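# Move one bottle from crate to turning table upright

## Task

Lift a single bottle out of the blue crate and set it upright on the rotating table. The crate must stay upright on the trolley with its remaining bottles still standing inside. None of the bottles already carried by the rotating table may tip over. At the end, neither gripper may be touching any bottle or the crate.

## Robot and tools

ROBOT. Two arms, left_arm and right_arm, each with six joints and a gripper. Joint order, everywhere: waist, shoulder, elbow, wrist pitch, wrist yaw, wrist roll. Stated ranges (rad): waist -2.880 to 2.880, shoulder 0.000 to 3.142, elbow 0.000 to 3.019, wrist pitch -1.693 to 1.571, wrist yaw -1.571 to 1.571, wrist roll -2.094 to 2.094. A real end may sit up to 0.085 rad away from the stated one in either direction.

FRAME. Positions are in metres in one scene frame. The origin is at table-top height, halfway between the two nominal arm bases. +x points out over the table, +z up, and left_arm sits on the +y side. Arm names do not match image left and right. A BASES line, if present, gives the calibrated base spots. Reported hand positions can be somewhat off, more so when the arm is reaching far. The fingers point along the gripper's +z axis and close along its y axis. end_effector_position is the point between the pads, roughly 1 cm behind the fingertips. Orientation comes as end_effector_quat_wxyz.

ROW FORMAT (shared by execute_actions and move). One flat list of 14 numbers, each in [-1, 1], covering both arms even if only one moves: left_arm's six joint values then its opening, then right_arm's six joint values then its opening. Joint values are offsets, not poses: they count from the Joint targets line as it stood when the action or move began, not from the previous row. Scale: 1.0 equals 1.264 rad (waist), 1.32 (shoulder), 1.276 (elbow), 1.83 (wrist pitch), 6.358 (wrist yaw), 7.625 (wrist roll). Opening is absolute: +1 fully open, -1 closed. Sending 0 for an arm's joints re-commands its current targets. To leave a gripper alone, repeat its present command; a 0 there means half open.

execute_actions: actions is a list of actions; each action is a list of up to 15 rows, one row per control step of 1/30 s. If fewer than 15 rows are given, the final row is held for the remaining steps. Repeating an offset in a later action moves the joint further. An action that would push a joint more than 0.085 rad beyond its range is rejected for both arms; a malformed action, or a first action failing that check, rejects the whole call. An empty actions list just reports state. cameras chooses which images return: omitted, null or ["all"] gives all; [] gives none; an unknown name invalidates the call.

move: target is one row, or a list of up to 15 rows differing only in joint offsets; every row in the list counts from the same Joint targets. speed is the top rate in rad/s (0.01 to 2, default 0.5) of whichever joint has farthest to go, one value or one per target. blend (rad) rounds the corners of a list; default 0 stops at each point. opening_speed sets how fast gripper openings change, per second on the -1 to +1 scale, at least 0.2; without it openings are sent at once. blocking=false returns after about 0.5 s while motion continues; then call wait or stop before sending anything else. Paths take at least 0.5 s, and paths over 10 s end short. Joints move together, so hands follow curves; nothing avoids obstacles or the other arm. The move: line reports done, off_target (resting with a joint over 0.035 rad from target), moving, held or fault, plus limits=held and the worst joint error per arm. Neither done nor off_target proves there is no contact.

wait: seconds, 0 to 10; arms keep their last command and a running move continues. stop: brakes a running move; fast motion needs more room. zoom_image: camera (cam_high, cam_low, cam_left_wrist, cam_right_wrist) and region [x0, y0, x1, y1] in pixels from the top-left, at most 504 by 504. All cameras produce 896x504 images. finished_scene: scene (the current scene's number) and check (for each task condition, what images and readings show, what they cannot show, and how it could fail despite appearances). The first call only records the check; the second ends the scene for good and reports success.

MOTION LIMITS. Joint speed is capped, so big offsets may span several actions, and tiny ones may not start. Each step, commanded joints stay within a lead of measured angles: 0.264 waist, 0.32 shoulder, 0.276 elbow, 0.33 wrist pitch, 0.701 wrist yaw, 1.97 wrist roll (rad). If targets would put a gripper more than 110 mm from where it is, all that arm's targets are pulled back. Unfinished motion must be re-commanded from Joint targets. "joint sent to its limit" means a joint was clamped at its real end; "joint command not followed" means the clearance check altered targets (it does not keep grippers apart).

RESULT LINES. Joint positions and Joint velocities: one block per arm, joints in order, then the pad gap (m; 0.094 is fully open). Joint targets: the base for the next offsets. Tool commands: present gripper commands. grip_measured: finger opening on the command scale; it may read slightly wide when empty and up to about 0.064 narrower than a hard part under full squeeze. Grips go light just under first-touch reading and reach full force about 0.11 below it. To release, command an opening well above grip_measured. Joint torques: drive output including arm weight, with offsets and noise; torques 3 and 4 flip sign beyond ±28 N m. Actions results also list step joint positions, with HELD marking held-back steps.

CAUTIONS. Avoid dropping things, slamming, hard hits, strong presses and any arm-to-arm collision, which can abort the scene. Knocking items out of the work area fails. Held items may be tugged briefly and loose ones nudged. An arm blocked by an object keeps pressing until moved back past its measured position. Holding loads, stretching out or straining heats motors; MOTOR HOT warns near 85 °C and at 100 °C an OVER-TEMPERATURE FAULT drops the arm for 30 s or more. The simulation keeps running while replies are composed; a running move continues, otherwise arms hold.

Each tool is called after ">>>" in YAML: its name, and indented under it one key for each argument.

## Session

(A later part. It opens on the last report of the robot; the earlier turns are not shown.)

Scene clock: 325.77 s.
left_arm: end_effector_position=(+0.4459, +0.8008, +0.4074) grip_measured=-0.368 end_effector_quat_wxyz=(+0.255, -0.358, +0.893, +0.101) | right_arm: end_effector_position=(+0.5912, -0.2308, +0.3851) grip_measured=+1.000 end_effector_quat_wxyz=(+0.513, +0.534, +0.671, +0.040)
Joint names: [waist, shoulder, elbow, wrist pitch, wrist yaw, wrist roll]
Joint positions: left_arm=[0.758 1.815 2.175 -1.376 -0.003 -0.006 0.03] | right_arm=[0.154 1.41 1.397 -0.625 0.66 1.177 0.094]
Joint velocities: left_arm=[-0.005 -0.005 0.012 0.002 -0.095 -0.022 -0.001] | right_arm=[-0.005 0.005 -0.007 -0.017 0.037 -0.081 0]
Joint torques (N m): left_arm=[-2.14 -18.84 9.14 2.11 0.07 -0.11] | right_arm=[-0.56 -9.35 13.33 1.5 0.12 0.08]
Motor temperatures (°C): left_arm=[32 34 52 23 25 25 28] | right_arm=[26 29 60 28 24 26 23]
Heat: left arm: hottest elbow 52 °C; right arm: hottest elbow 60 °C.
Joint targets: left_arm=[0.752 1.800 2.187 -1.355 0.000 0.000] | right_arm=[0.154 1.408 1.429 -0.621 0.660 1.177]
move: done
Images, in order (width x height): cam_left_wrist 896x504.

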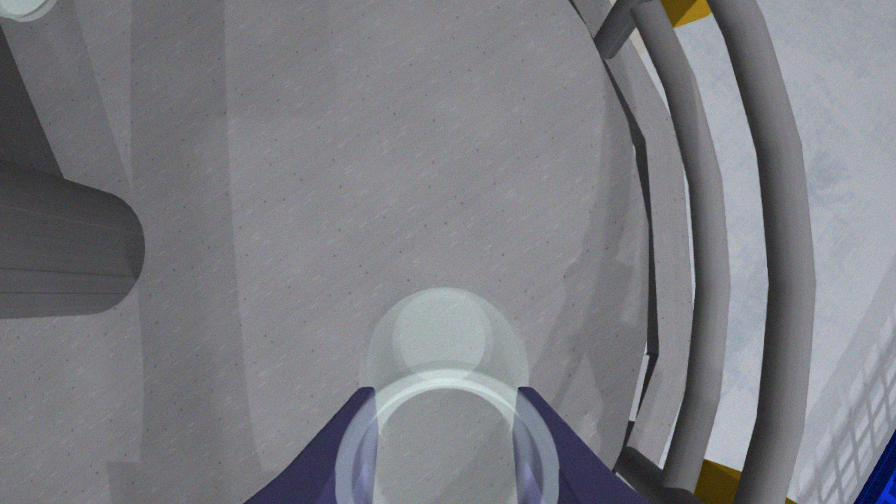

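>>> move:
  target: [0, 0, -0.0070, 0.0049, 0, 0, -0.65, 0, 0, 0, 0, 0, 0, 1]
  speed: 0.1
  cameras: ["cam_left_wrist"]

Scene clock: 329.10 s.
left_arm: end_effector_position=(+0.4468, +0.8016, +0.4040) grip_measured=-0.368 end_effector_quat_wxyz=(+0.255, -0.358, +0.893, +0.101) | right_arm: end_effector_position=(+0.5912, -0.2308, +0.3851) grip_measured=+1.000 end_effector_quat_wxyz=(+0.513, +0.534, +0.671, +0.040)
Joint names: [waist, shoulder, elbow, wrist pitch, wrist yaw, wrist roll]
Joint positions: left_arm=[0.758 1.815 2.166 -1.367 -0.003 -0.006 0.03] | right_arm=[0.154 1.41 1.397 -0.625 0.66 1.177 0.094]
Joint velocities: left_arm=[-0.005 -0.024 -0.027 0.012 0.051 -0.037 -0.001] | right_arm=[0.005 -0.005 -0.012 -0.007 0.007 -0.007 0]
Joint torques (N m): left_arm=[-2.49 -18.49 9.07 2.21 0.1 -0.04] | right_arm=[-0.56 -9.41 13.33 1.5 0.12 0.08]
Motor temperatures (°C): left_arm=[32 34 52 23 25 25 28] | right_arm=[26 29 60 28 24 26 23]
Heat: left arm: hottest elbow 52 °C; right arm: hottest elbow 60 °C.
Joint targets: left_arm=[0.752 1.800 2.178 -1.346 0.000 0.000] | right_arm=[0.154 1.408 1.429 -0.621 0.660 1.177]
move: done
Images, in order (width x height): cam_left_wrist 896x504.

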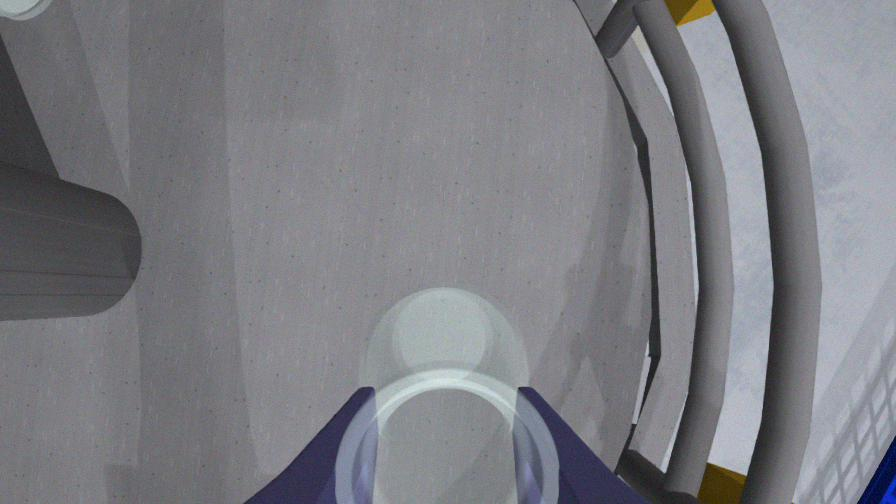

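>>> move:
  target: [0, 0, -0.0070, 0.0049, 0, 0, -0.65, 0, 0, 0, 0, 0, 0, 1]
  speed: 0.1
  cameras: ["cam_left_wrist"]

Scene clock: 334.57 s.
left_arm: end_effector_position=(+0.4476, +0.8024, +0.4007) grip_measured=-0.368 end_effector_quat_wxyz=(+0.254, -0.358, +0.893, +0.101) | right_arm: end_effector_position=(+0.5912, -0.2308, +0.3851) grip_measured=+1.000 end_effector_quat_wxyz=(+0.513, +0.534, +0.671, +0.040)
Joint names: [waist, shoulder, elbow, wrist pitch, wrist yaw, wrist roll]
Joint positions: left_arm=[0.758 1.815 2.157 -1.358 -0.003 -0.006 0.03] | right_arm=[0.154 1.41 1.397 -0.625 0.66 1.177 0.094]
Joint velocities: left_arm=[-0.005 0.005 -0.012 0.022 -0.022 0.066 -0.001] | right_arm=[0.015 -0.005 0.002 -0.022 -0.022 -0.037 0]
Joint torques (N m): left_arm=[-2.26 -19.25 9.21 2.43 0.08 -0.06] | right_arm=[-0.62 -9.47 13.33 1.48 0.12 0.08]
Motor temperatures (°C): left_arm=[32 34 52 23 25 25 28] | right_arm=[26 29 60 28 24 26 23]
Heat: left arm: hottest elbow 52 °C; right arm: hottest elbow 60 °C.
Joint targets: left_arm=[0.752 1.800 2.169 -1.337 0.000 0.000] | right_arm=[0.154 1.408 1.429 -0.621 0.660 1.177]
move: done
Images, in order (width x height): cam_left_wrist 896x504.

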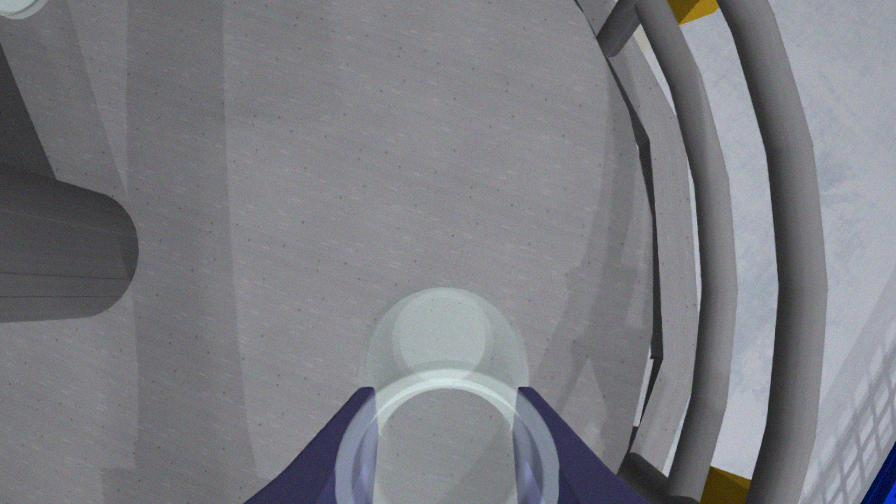

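>>> execute_actions:
  actions: []
  cameras: ["cam_low", "cam_left_wrist", "cam_high"]

>>> zoom_image:
  camera: "cam_low"
  region: [690, 30, 896, 230]

>>> zoom_image:
  camera: "cam_left_wrist"
  region: [330, 270, 562, 504]

Scene clock: 343.23 s.
left_arm: end_effector_position=(+0.4477, +0.8025, +0.4008) grip_measured=-0.368 end_effector_quat_wxyz=(+0.255, -0.358, +0.893, +0.101) | right_arm: end_effector_position=(+0.5912, -0.2308, +0.3851) grip_measured=+1.000 end_effector_quat_wxyz=(+0.513, +0.534, +0.671, +0.040)
Joint names: [waist, shoulder, elbow, wrist pitch, wrist yaw, wrist roll]
Joint positions: left_arm=[0.758 1.815 2.157 -1.358 -0.003 -0.006 0.03] | right_arm=[0.154 1.41 1.397 -0.625 0.66 1.177 0.094]
Joint velocities: left_arm=[-0.015 -0.015 0.007 -0.002 -0.007 0.007 0] | right_arm=[-0.005 -0.024 0.007 -0.002 -0.037 -0.051 0]
Joint torques (N m): left_arm=[-2.2 -19.25 9.11 2.36 0.11 -0.07] | right_arm=[-0.62 -9.41 13.33 1.48 0.12 0.08]
Motor temperatures (°C): left_arm=[32 35 51 23 25 25 28] | right_arm=[26 29 60 28 24 26 23]
Heat: left arm: hottest elbow 51 °C; right arm: hottest elbow 60 °C.
Joint targets: left_arm=[0.752 1.800 2.169 -1.337 0.000 0.000] | right_arm=[0.154 1.408 1.429 -0.621 0.660 1.177]
Tool commands: left_gripper/opening=-0.65 right_gripper/opening=+1.0
Images, in order (width x height): cam_high 896x504, cam_low 896x504, cam_left_wrist 896x504.

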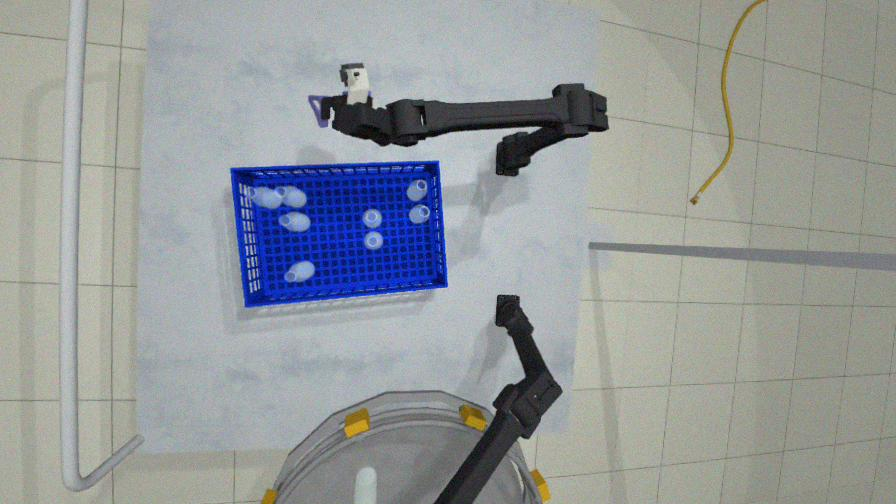

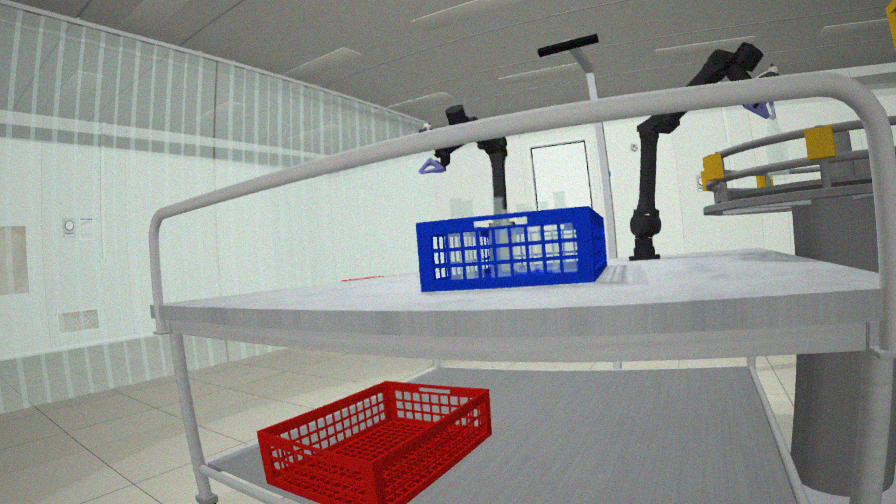

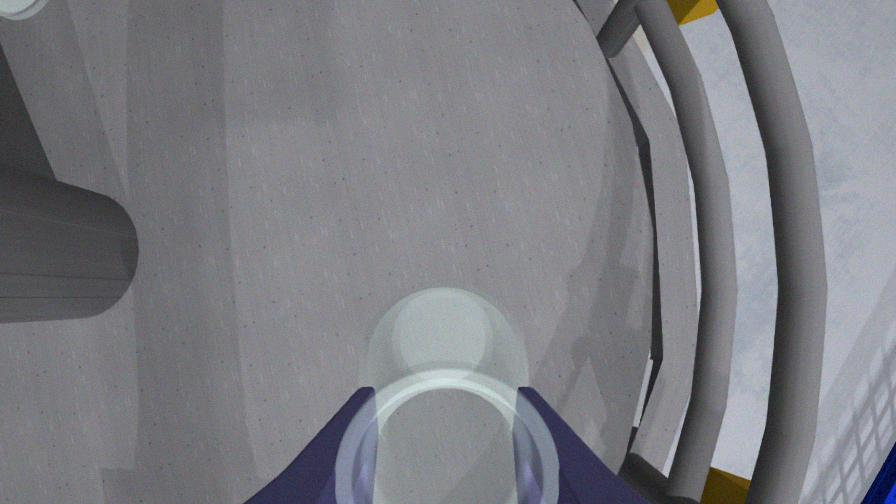

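Scaled by 2.447 from the camera's 896x504 image, which has a finer 1280x720 frame.

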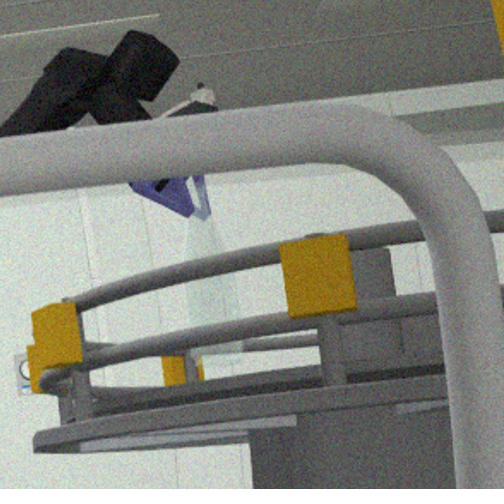

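Scaled by 2.154 from the camera's 896x504 image, which has a finer 1280x720 frame.

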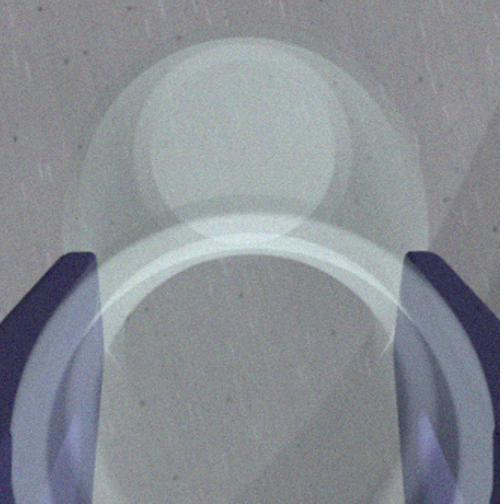

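>>> zoom_image:
  camera: "cam_low"
  region: [745, 100, 825, 220]

Scaled by 4.200 from the camera's 896x504 image, which has a finer 1280x720 frame.

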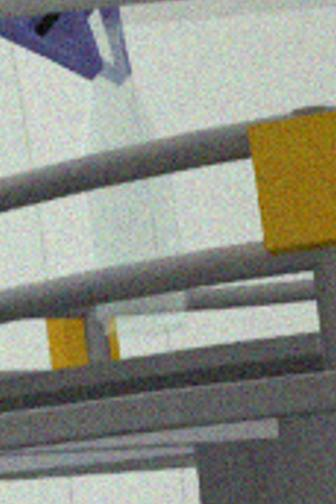

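>>> zoom_image:
  camera: "cam_low"
  region: [696, 140, 896, 240]

Scaled by 2.520 from the camera's 896x504 image, which has a finer 1280x720 frame.

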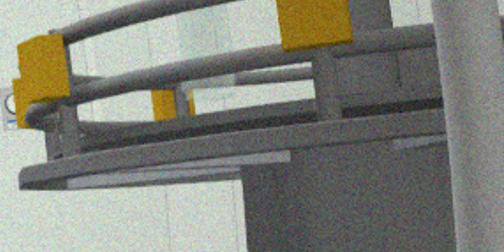

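>>> move:
  target: [0, 0, -0.0110, 0.0077, 0, 0, -0.65, 0, 0, 0, 0, 0, 0, 1]
  speed: 0.1
  cameras: ["cam_left_wrist", "cam_low"]

>>> zoom_image:
  camera: "cam_low"
  region: [696, 100, 896, 240]

Scene clock: 384.10 s.
left_arm: end_effector_position=(+0.4489, +0.8037, +0.3958) grip_measured=-0.368 end_effector_quat_wxyz=(+0.255, -0.358, +0.893, +0.101) | right_arm: end_effector_position=(+0.5912, -0.2308, +0.3851) grip_measured=+1.000 end_effector_quat_wxyz=(+0.513, +0.534, +0.671, +0.040)
Joint names: [waist, shoulder, elbow, wrist pitch, wrist yaw, wrist roll]
Joint positions: left_arm=[0.758 1.815 2.143 -1.344 -0.003 -0.006 0.03] | right_arm=[0.154 1.41 1.397 -0.625 0.66 1.177 0.094]
Joint velocities: left_arm=[-0.005 0.015 0.012 -0.022 -0.022 -0.022 -0.002] | right_arm=[-0.015 0.005 -0.007 -0.002 0.022 0.081 0]
Joint torques (N m): left_arm=[-2.2 -18.78 9.16 2.36 0.09 -0.1] | right_arm=[-0.56 -9.41 13.33 1.5 0.12 0.08]
Motor temperatures (°C): left_arm=[32 35 50 23 25 25 28] | right_arm=[26 29 61 28 24 26 23]
Heat: left arm: hottest elbow 50 °C; right arm: hottest elbow 61 °C.
Joint targets: left_arm=[0.752 1.800 2.155 -1.323 0.000 0.000] | right_arm=[0.154 1.408 1.429 -0.621 0.660 1.177]
move: done
Images, in order (width x height): cam_low 896x504, cam_left_wrist 896x504.

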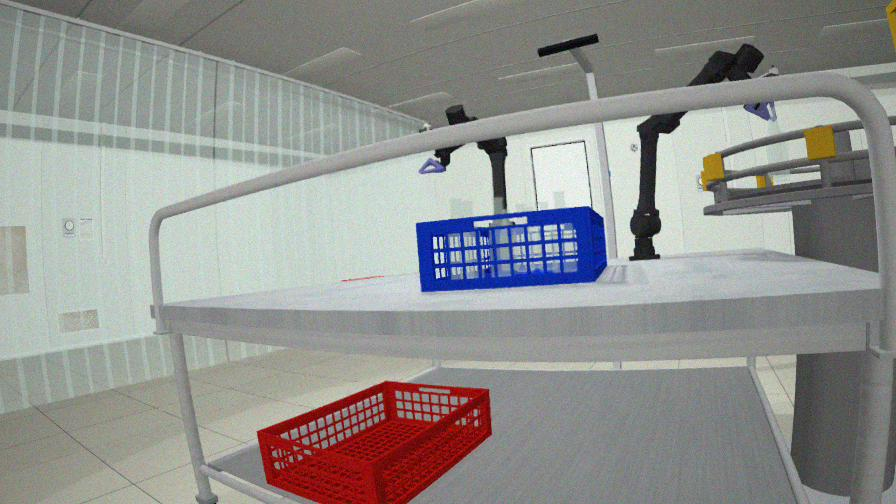

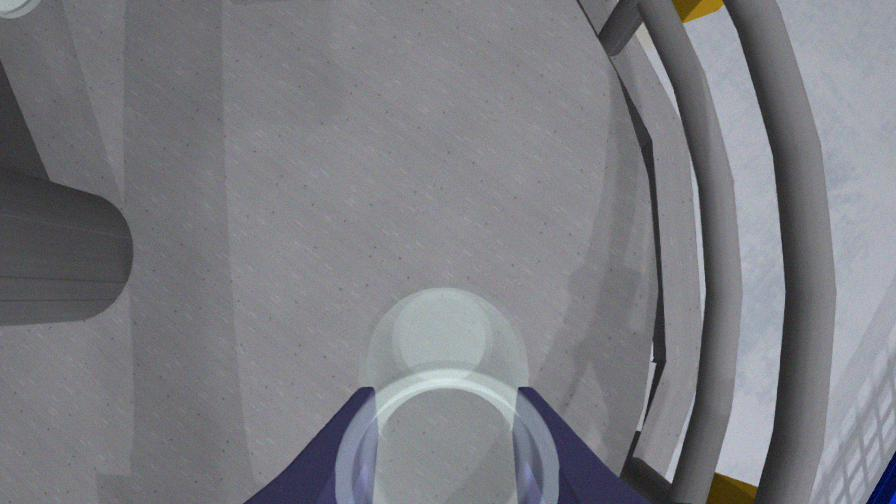

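Scaled by 2.520 from the camera's 896x504 image, which has a finer 1280x720 frame.

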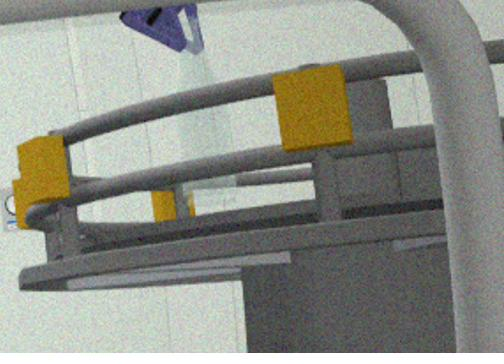

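>>> move:
  target: [0, 0, -0.0157, 0.0109, 0, 0, -0.65, 0, 0, 0, 0, 0, 0, 1]
  speed: 0.1
  cameras: ["cam_left_wrist"]

Scene clock: 402.07 s.
left_arm: end_effector_position=(+0.4506, +0.8053, +0.3884) grip_measured=-0.368 end_effector_quat_wxyz=(+0.255, -0.358, +0.893, +0.101) | right_arm: end_effector_position=(+0.5912, -0.2308, +0.3851) grip_measured=+1.000 end_effector_quat_wxyz=(+0.513, +0.534, +0.671, +0.040)
Joint names: [waist, shoulder, elbow, wrist pitch, wrist yaw, wrist roll]
Joint positions: left_arm=[0.758 1.815 2.123 -1.324 -0.003 -0.006 0.03] | right_arm=[0.154 1.41 1.397 -0.625 0.66 1.177 0.094]
Joint velocities: left_arm=[-0.015 -0.005 -0.017 -0.007 -0.022 0.022 -0.001] | right_arm=[0.005 0.005 -0.012 -0.002 -0.037 -0.037 0]
Joint torques (N m): left_arm=[-2.02 -18.96 9.22 1.89 0.08 -0.06] | right_arm=[-0.67 -9.41 13.33 1.5 0.12 0.08]
Motor temperatures (°C): left_arm=[32 36 52 23 25 25 28] | right_arm=[26 29 61 28 24 26 23]
Heat: left arm: hottest elbow 52 °C; right arm: hottest elbow 61 °C.
Joint targets: left_arm=[0.752 1.800 2.135 -1.303 0.000 0.000] | right_arm=[0.154 1.408 1.429 -0.621 0.660 1.177]
move: done
Images, in order (width x height): cam_left_wrist 896x504.

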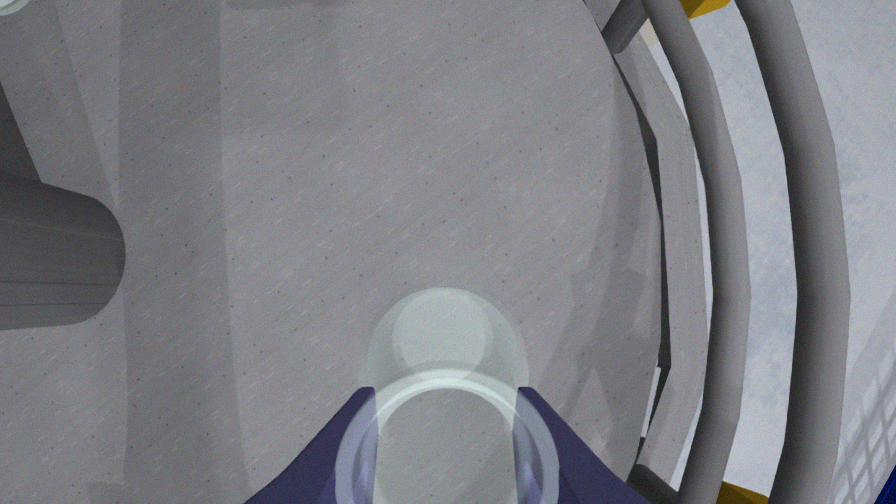

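>>> execute_actions:
  actions: []
  cameras: ["cam_low", "cam_left_wrist"]

>>> zoom_image:
  camera: "cam_low"
  region: [746, 120, 826, 210]

>>> zoom_image:
  camera: "cam_left_wrist"
  region: [330, 270, 562, 504]

Scene clock: 405.47 s.
left_arm: end_effector_position=(+0.4507, +0.8053, +0.3885) grip_measured=-0.368 end_effector_quat_wxyz=(+0.255, -0.358, +0.893, +0.101) | right_arm: end_effector_position=(+0.5912, -0.2308, +0.3851) grip_measured=+1.000 end_effector_quat_wxyz=(+0.513, +0.534, +0.671, +0.040)
Joint names: [waist, shoulder, elbow, wrist pitch, wrist yaw, wrist roll]
Joint positions: left_arm=[0.758 1.815 2.123 -1.324 -0.003 -0.006 0.03] | right_arm=[0.154 1.41 1.397 -0.625 0.66 1.177 0.094]
Joint velocities: left_arm=[0.005 -0.005 0.002 0.012 0.051 0.007 0] | right_arm=[-0.015 0.005 0.007 -0.032 -0.022 0.022 0]
Joint torques (N m): left_arm=[-2.55 -19.14 9.14 2.3 0.09 -0.11] | right_arm=[-0.56 -9.35 13.34 1.48 0.12 0.08]
Motor temperatures (°C): left_arm=[32 36 52 23 25 25 28] | right_arm=[26 29 61 28 24 26 23]
Heat: left arm: hottest elbow 52 °C; right arm: hottest elbow 61 °C.
Joint targets: left_arm=[0.752 1.800 2.135 -1.303 0.000 0.000] | right_arm=[0.154 1.408 1.429 -0.621 0.660 1.177]
Tool commands: left_gripper/opening=-0.65 right_gripper/opening=+1.0
Images, in order (width x height): cam_low 896x504, cam_left_wrist 896x504.

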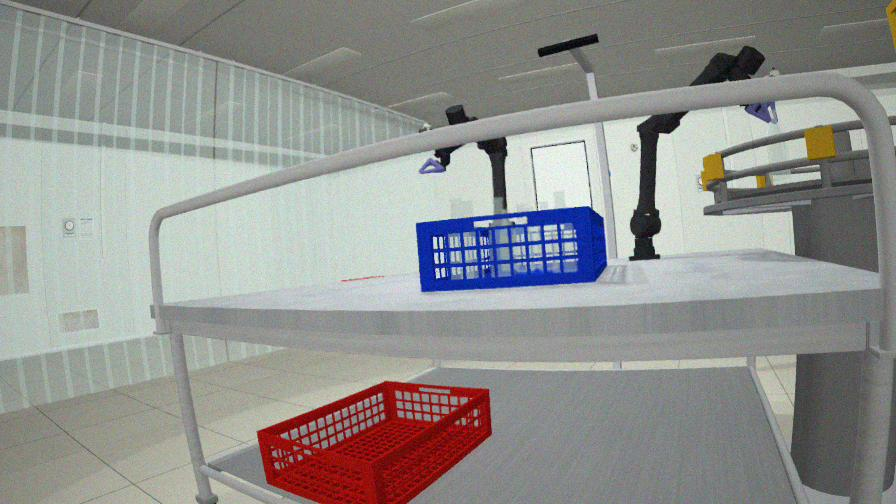

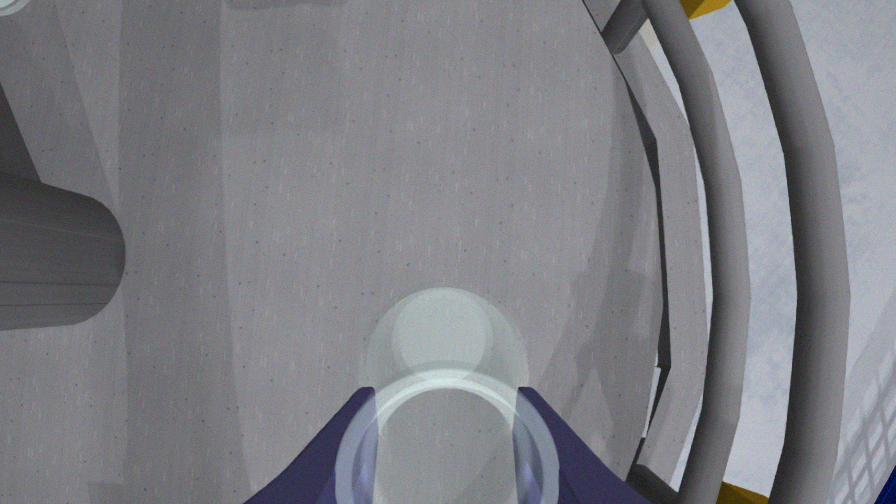

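Scaled by 5.600 from the camera's 896x504 image, which has a finer 1280x720 frame.

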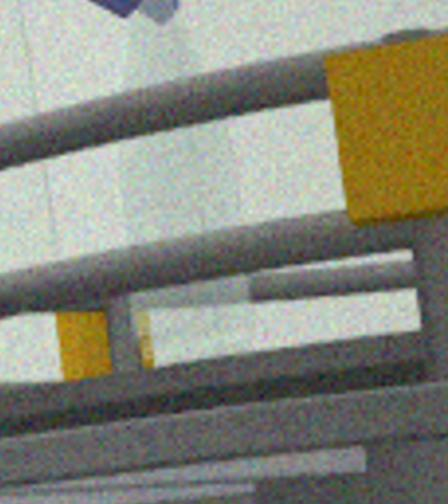

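Scaled by 2.154 from the camera's 896x504 image, which has a finer 1280x720 frame.

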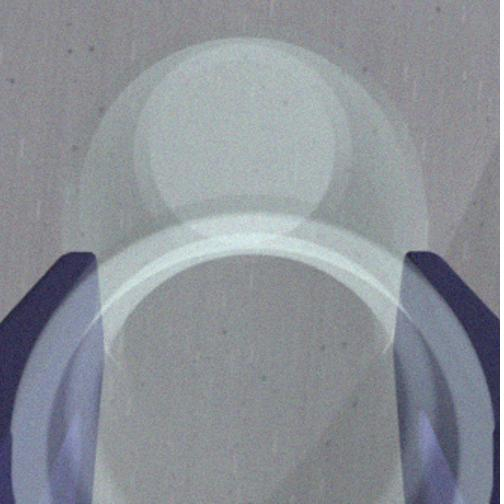

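>>> zoom_image:
  camera: "cam_low"
  region: [760, 150, 810, 195]

Scaled by 10.080 from the camera's 896x504 image, which has a finer 1280x720 frame.

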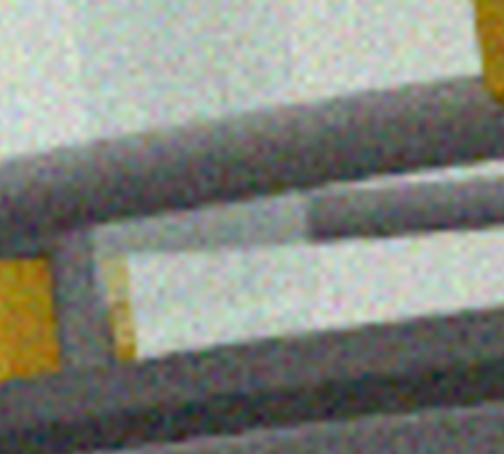

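>>> move:
  target: [0, 0, -0.0094, 0.0066, 0, 0, -0.65, 0, 0, 0, 0, 0, 0, 1]
  speed: 0.1
  cameras: ["cam_left_wrist"]

Scene clock: 419.00 s.
left_arm: end_effector_position=(+0.4517, +0.8062, +0.3840) grip_measured=-0.368 end_effector_quat_wxyz=(+0.255, -0.358, +0.893, +0.101) | right_arm: end_effector_position=(+0.5912, -0.2308, +0.3851) grip_measured=+1.000 end_effector_quat_wxyz=(+0.513, +0.534, +0.671, +0.040)
Joint names: [waist, shoulder, elbow, wrist pitch, wrist yaw, wrist roll]
Joint positions: left_arm=[0.758 1.815 2.111 -1.312 -0.003 -0.006 0.03] | right_arm=[0.154 1.41 1.397 -0.625 0.66 1.177 0.094]
Joint velocities: left_arm=[-0.005 -0.015 -0.017 -0.022 0.037 -0.007 -0.001] | right_arm=[0.005 0.005 0.012 -0.002 0.007 0.022 0]
Joint torques (N m): left_arm=[-2.2 -18.67 9.25 2.17 0.1 -0.08] | right_arm=[-0.56 -9.41 13.33 1.48 0.12 0.08]
Motor temperatures (°C): left_arm=[32 36 50 23 25 25 29] | right_arm=[26 29 61 27 24 26 23]
Heat: left arm: hottest elbow 50 °C; right arm: hottest elbow 61 °C.
Joint targets: left_arm=[0.752 1.800 2.123 -1.291 0.000 0.000] | right_arm=[0.154 1.408 1.429 -0.621 0.660 1.177]
move: done
Images, in order (width x height): cam_left_wrist 896x504.

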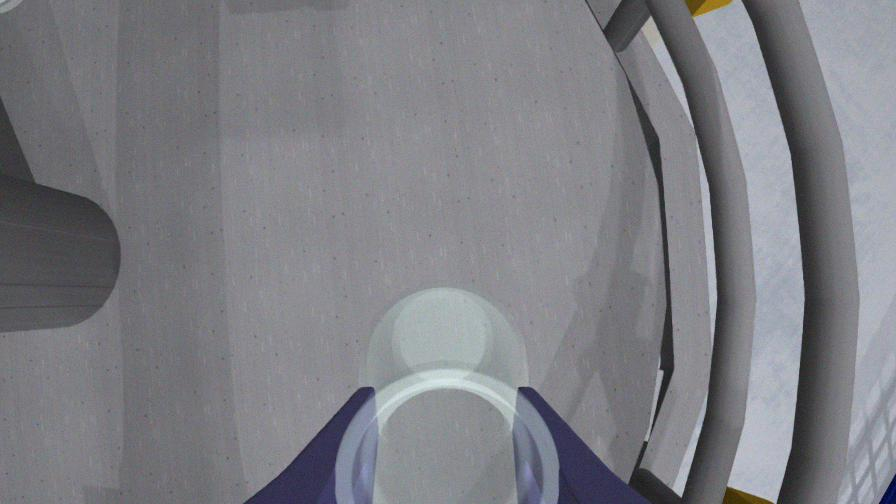

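>>> move:
  target: [0, 0, -0.0110, 0.0077, 0, 0, -0.65, 0, 0, 0, 0, 0, 0, 1]
  speed: 0.1
  cameras: ["cam_left_wrist"]

Scene clock: 441.27 s.
left_arm: end_effector_position=(+0.4528, +0.8073, +0.3788) grip_measured=-0.368 end_effector_quat_wxyz=(+0.255, -0.358, +0.893, +0.101) | right_arm: end_effector_position=(+0.5912, -0.2308, +0.3851) grip_measured=+1.000 end_effector_quat_wxyz=(+0.513, +0.534, +0.671, +0.040)
Joint names: [waist, shoulder, elbow, wrist pitch, wrist yaw, wrist roll]
Joint positions: left_arm=[0.758 1.815 2.097 -1.298 -0.003 -0.006 0.03] | right_arm=[0.154 1.41 1.397 -0.625 0.66 1.177 0.094]
Joint velocities: left_arm=[-0.015 0.005 -0.002 0.007 -0.022 -0.037 0] | right_arm=[-0.015 0.005 -0.002 0.002 -0.022 -0.051 0]
Joint torques (N m): left_arm=[-1.73 -19.6 9.2 2.24 0.07 -0.06] | right_arm=[-0.62 -9.41 13.33 1.5 0.12 0.08]
Motor temperatures (°C): left_arm=[32 36 50 23 25 25 29] | right_arm=[26 29 61 27 24 26 23]
Heat: left arm: hottest elbow 50 °C; right arm: hottest elbow 61 °C.
Joint targets: left_arm=[0.752 1.800 2.109 -1.277 0.000 0.000] | right_arm=[0.154 1.408 1.429 -0.621 0.660 1.177]
move: done
Images, in order (width x height): cam_left_wrist 896x504.

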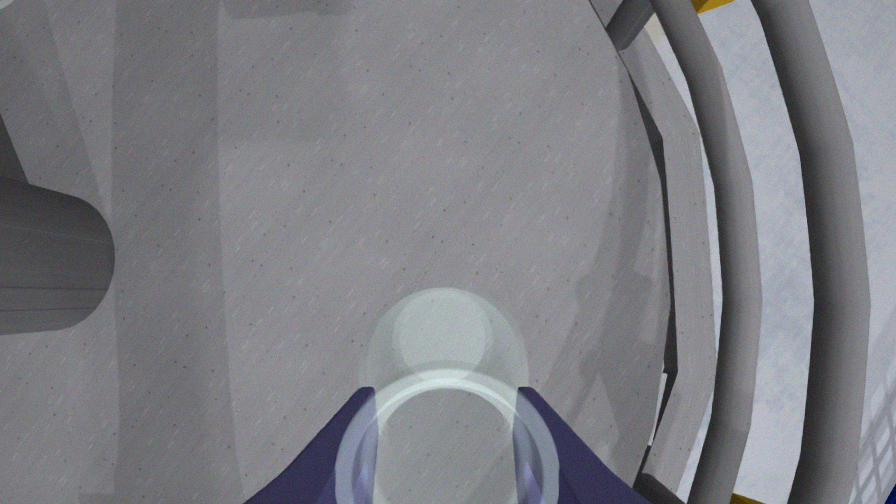

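>>> move:
  target: [0, 0, -0.0094, 0.0066, 0, 0, -0.65, 0, 0, 0, 0, 0, 0, 1]
  speed: 0.1
  cameras: ["cam_left_wrist"]

Scene clock: 445.83 s.
left_arm: end_effector_position=(+0.4537, +0.8081, +0.3745) grip_measured=-0.368 end_effector_quat_wxyz=(+0.255, -0.358, +0.893, +0.101) | right_arm: end_effector_position=(+0.5912, -0.2308, +0.3851) grip_measured=+1.000 end_effector_quat_wxyz=(+0.513, +0.534, +0.671, +0.040)
Joint names: [waist, shoulder, elbow, wrist pitch, wrist yaw, wrist roll]
Joint positions: left_arm=[0.758 1.815 2.085 -1.286 -0.003 -0.006 0.03] | right_arm=[0.154 1.41 1.397 -0.625 0.66 1.177 0.094]
Joint velocities: left_arm=[-0.015 -0.015 -0.012 0.002 -0.022 0.022 0] | right_arm=[-0.005 0.005 0.002 -0.022 -0.007 0.051 0]
Joint torques (N m): left_arm=[-2.61 -18.73 9.31 2.22 0.08 -0.09] | right_arm=[-0.62 -9.41 13.34 1.5 0.12 0.08]
Motor temperatures (°C): left_arm=[32 36 51 23 25 25 29] | right_arm=[26 29 62 27 24 26 23]
Heat: left arm: hottest elbow 51 °C; right arm: hottest elbow 62 °C.
Joint targets: left_arm=[0.752 1.800 2.097 -1.265 0.000 0.000] | right_arm=[0.154 1.408 1.429 -0.621 0.660 1.177]
move: done
Images, in order (width x height): cam_left_wrist 896x504.

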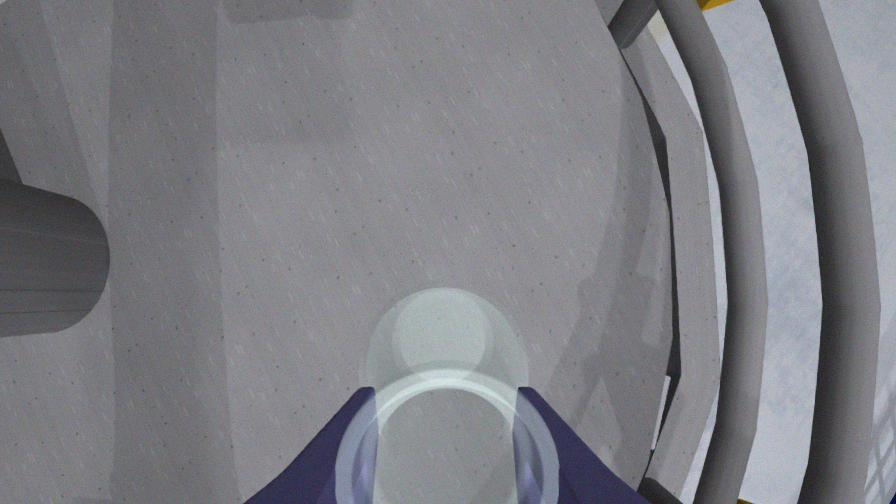

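>>> move:
  target: [0, 0, -0.0094, 0.0066, 0, 0, -0.65, 0, 0, 0, 0, 0, 0, 1]
  speed: 0.1
  cameras: ["cam_left_wrist"]

Scene clock: 451.17 s.
left_arm: end_effector_position=(+0.4563, +0.8103, +0.3730) grip_measured=-0.368 end_effector_quat_wxyz=(+0.260, -0.357, +0.891, +0.103) | right_arm: end_effector_position=(+0.5912, -0.2308, +0.3851) grip_measured=+1.000 end_effector_quat_wxyz=(+0.513, +0.534, +0.671, +0.040)
Joint names: [waist, shoulder, elbow, wrist pitch, wrist yaw, wrist roll]
Joint positions: left_arm=[0.758 1.815 2.076 -1.265 -0.001 -0.006 0.03] | right_arm=[0.154 1.41 1.397 -0.625 0.66 1.177 0.094]
Joint velocities: left_arm=[-0.024 -0.015 -0.027 0.002 0.022 -0.007 0.001] | right_arm=[-0.015 -0.005 -0.007 -0.007 0.022 0.037 0]
Joint torques (N m): left_arm=[-2.14 -19.19 8.98 2.11 0.02 -0.01] | right_arm=[-0.62 -9.35 13.31 1.51 0.12 0.08]
Motor temperatures (°C): left_arm=[32 36 51 23 25 25 29] | right_arm=[26 29 62 27 24 26 23]
Heat: left arm: hottest elbow 51 °C; right arm: hottest elbow 62 °C.
Joint targets: left_arm=[0.752 1.800 2.085 -1.253 0.000 0.000] | right_arm=[0.154 1.408 1.429 -0.621 0.660 1.177]
move: done
Images, in order (width x height): cam_left_wrist 896x504.

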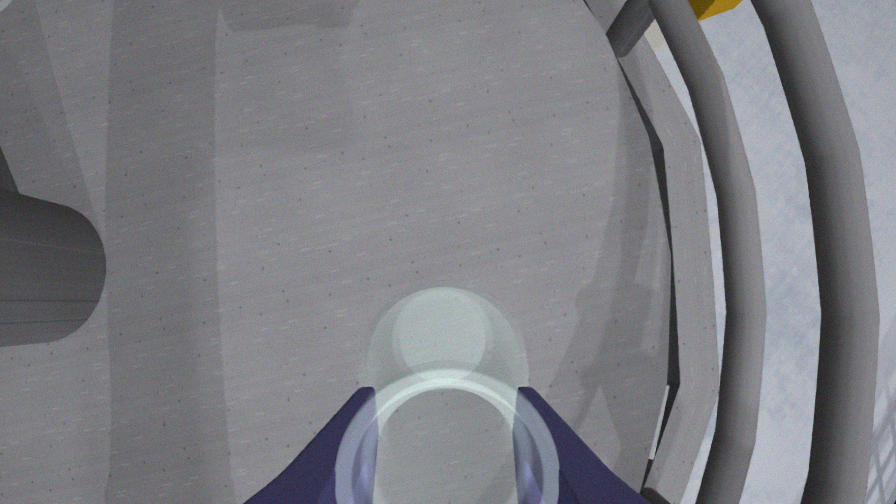

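>>> execute_actions:
  actions:
    - [[0, 0, 0, 0, 0, 0, 1, 0, 0, 0, 0, 0, 0, 1]]
  cameras: ["cam_left_wrist"]

Scene clock: 469.57 s.
left_arm: end_effector_position=(+0.4573, +0.8109, +0.3735) grip_measured=+0.998 end_effector_quat_wxyz=(+0.263, -0.356, +0.891, +0.103) | right_arm: end_effector_position=(+0.5912, -0.2308, +0.3851) grip_measured=+1.000 end_effector_quat_wxyz=(+0.513, +0.534, +0.671, +0.040)
Joint names: [waist, shoulder, elbow, wrist pitch, wrist yaw, wrist roll]
Joint positions: left_arm=[0.758 1.814 2.075 -1.259 0 -0.006 0.094] | right_arm=[0.154 1.41 1.397 -0.625 0.66 1.177 0.094]
Joint velocities: left_arm=[-0.015 0.005 -0.002 -0.002 -0.095 0.007 0.001] | right_arm=[-0.015 -0.015 0.022 -0.042 -0.066 -0.037 0]
Joint torques (N m): left_arm=[-2.26 -18.9 9.09 1.66 -0.05 -0.05] | right_arm=[-0.62 -9.41 13.33 1.5 0.12 0.08]
Motor temperatures (°C): left_arm=[32 37 53 23 25 25 29] | right_arm=[26 29 62 27 24 26 23]
Heat: left arm: hottest elbow 53 °C; right arm: hottest elbow 62 °C.
Joint targets: left_arm=[0.752 1.801 2.085 -1.252 0.000 0.000] | right_arm=[0.154 1.408 1.429 -0.621 0.660 1.177]
Step readings (joint positions of left_arm | right_arm):
0: [0.758 1.815 2.075 -1.259 0.000 -0.006] | [0.154 1.410 1.397 -0.625 0.660 1.177]
1: [0.758 1.815 2.075 -1.259 0.000 -0.006] | [0.154 1.410 1.397 -0.625 0.660 1.177]
2: [0.758 1.815 2.075 -1.259 0.000 -0.006] | [0.154 1.410 1.397 -0.625 0.660 1.177]
4: [0.758 1.814 2.075 -1.259 0.000 -0.006] | [0.154 1.410 1.397 -0.625 0.660 1.177]
8: [0.758 1.814 2.075 -1.259 0.000 -0.006] | [0.154 1.410 1.397 -0.625 0.660 1.177]
15: [0.758 1.814 2.075 -1.259 0.000 -0.006] | [0.154 1.410 1.397 -0.625 0.660 1.177]
Images, in order (width x height): cam_left_wrist 896x504.

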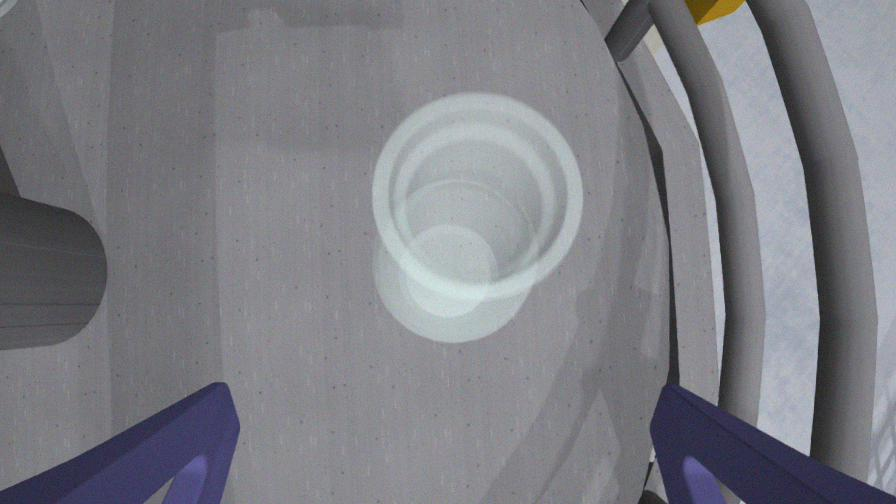

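>>> move:
  target:
    - [0.02, -0.12, 0.11, -0.024, 0, 0, 1, 0, 0, 0, 0, 0, 0, 1]
    - [0.1954, -0.2356, 0.2155, -0.0481, 0, 0, 1, 0, 0, 0, 0, 0, 0, 1]
  speed: [0.5, 0.5]
  blend: [0.05, 0]
  cameras: ["cam_left_wrist", "cam_high", "cam_low"]

Scene clock: 481.83 s.
left_arm: end_effector_position=(+0.2463, +0.7855, +0.6863) grip_measured=+0.998 end_effector_quat_wxyz=(+0.455, -0.412, +0.751, +0.246) | right_arm: end_effector_position=(+0.5912, -0.2308, +0.3851) grip_measured=+1.000 end_effector_quat_wxyz=(+0.513, +0.534, +0.671, +0.040)
Joint names: [waist, shoulder, elbow, wrist pitch, wrist yaw, wrist roll]
Joint positions: left_arm=[1 1.482 2.333 -1.335 0 -0.006 0.094] | right_arm=[0.154 1.41 1.397 -0.625 0.66 1.177 0.094]
Joint velocities: left_arm=[0.015 -0.005 -0.017 -0.007 -0.007 -0.066 0] | right_arm=[-0.005 -0.005 -0.017 -0.002 -0.037 0.037 0]
Joint torques (N m): left_arm=[-1.61 -10.4 8.47 1.62 -0.01 -0.04] | right_arm=[-0.62 -9.35 13.31 1.5 0.12 0.08]
Motor temperatures (°C): left_arm=[32 38 53 23 25 25 28] | right_arm=[26 29 62 27 24 26 23]
Heat: left arm: hottest elbow 53 °C; right arm: hottest elbow 62 °C.
Joint targets: left_arm=[0.999 1.490 2.360 -1.341 0.000 0.000] | right_arm=[0.154 1.408 1.429 -0.621 0.660 1.177]
move: done
Images, in order (width x height): cam_high 896x504, cam_low 896x504, cam_left_wrist 896x504.

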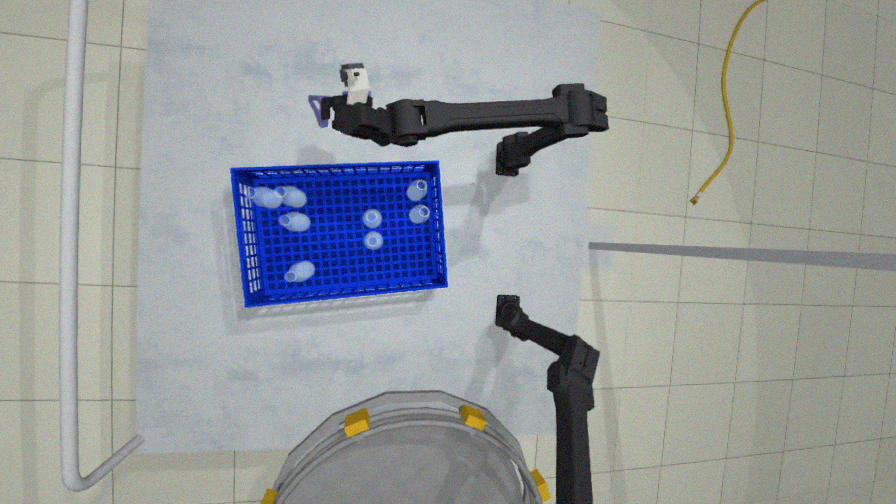

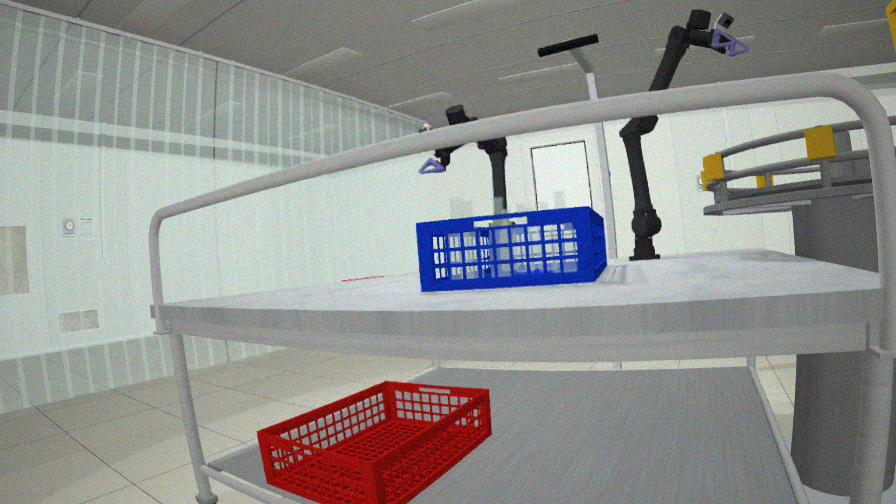

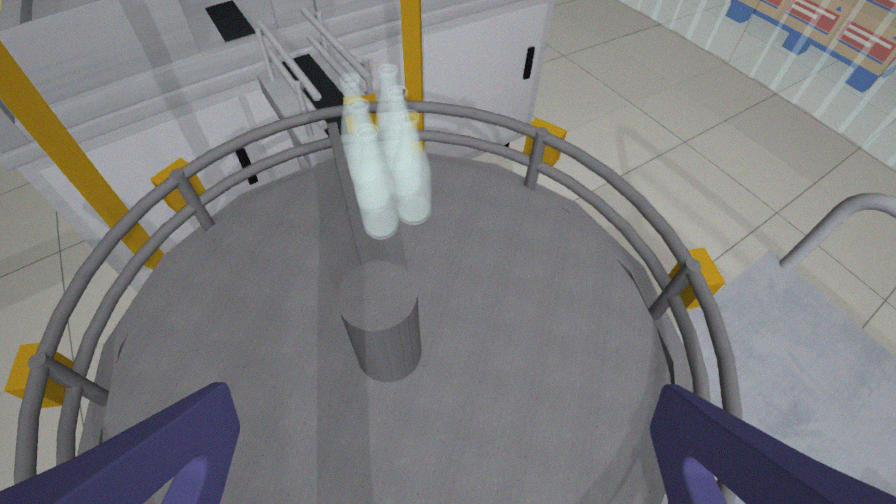

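>>> zoom_image:
  camera: "cam_left_wrist"
  region: [290, 40, 480, 260]

>>> zoom_image:
  camera: "cam_high"
  region: [220, 140, 460, 320]

>>> zoom_image:
  camera: "cam_low"
  region: [400, 180, 640, 310]

Scaled by 2.291 from the camera's 896x504 image, which has a finer 1280x720 frame.

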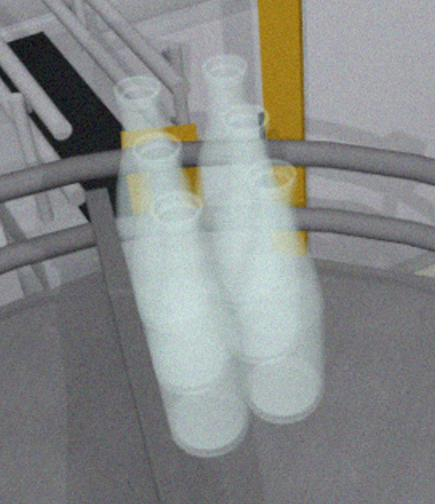

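Scaled by 2.100 from the camera's 896x504 image, which has a finer 1280x720 frame.

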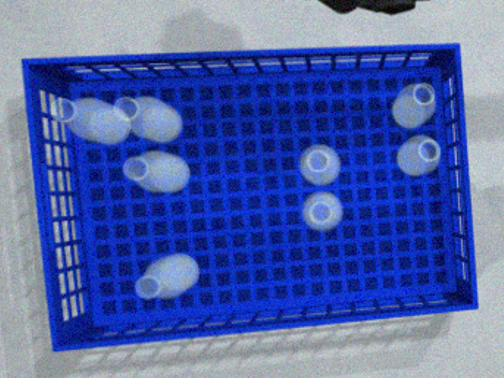

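Scaled by 2.100 from the camera's 896x504 image, which has a finer 1280x720 frame.

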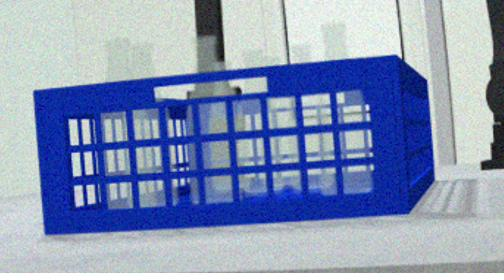

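>>> finished_scene:
  scene: 2
  check: "Bottle on table: wrist camera shows 6 bottles upright in two rows next to the bar on the turning table, including the one just placed; none is lying down and none lies on the floor in view. Crate: cam_high shows 8 bottles, all with visible mouth rings above their bodies (standing), crate undisplaced and flat on the trolley; cam_low confirms upright necks above the rim. Contact: left gripper is open at (0.246,0.786,0.686), about 0.3 m above the bottle tops, right arm parked outside the crate untouched. Not fully visible: bases of the bottles in the rear of the row, but their mouths and bodies are vertical and aligned. It could be missed if a bottle tips later as the disc slides beneath the queue; the queue looks stable."

This call ended nothing. Check each condition that your pictures could not show: look closer or test it, and mend what is not met. Then call finished_scene again.


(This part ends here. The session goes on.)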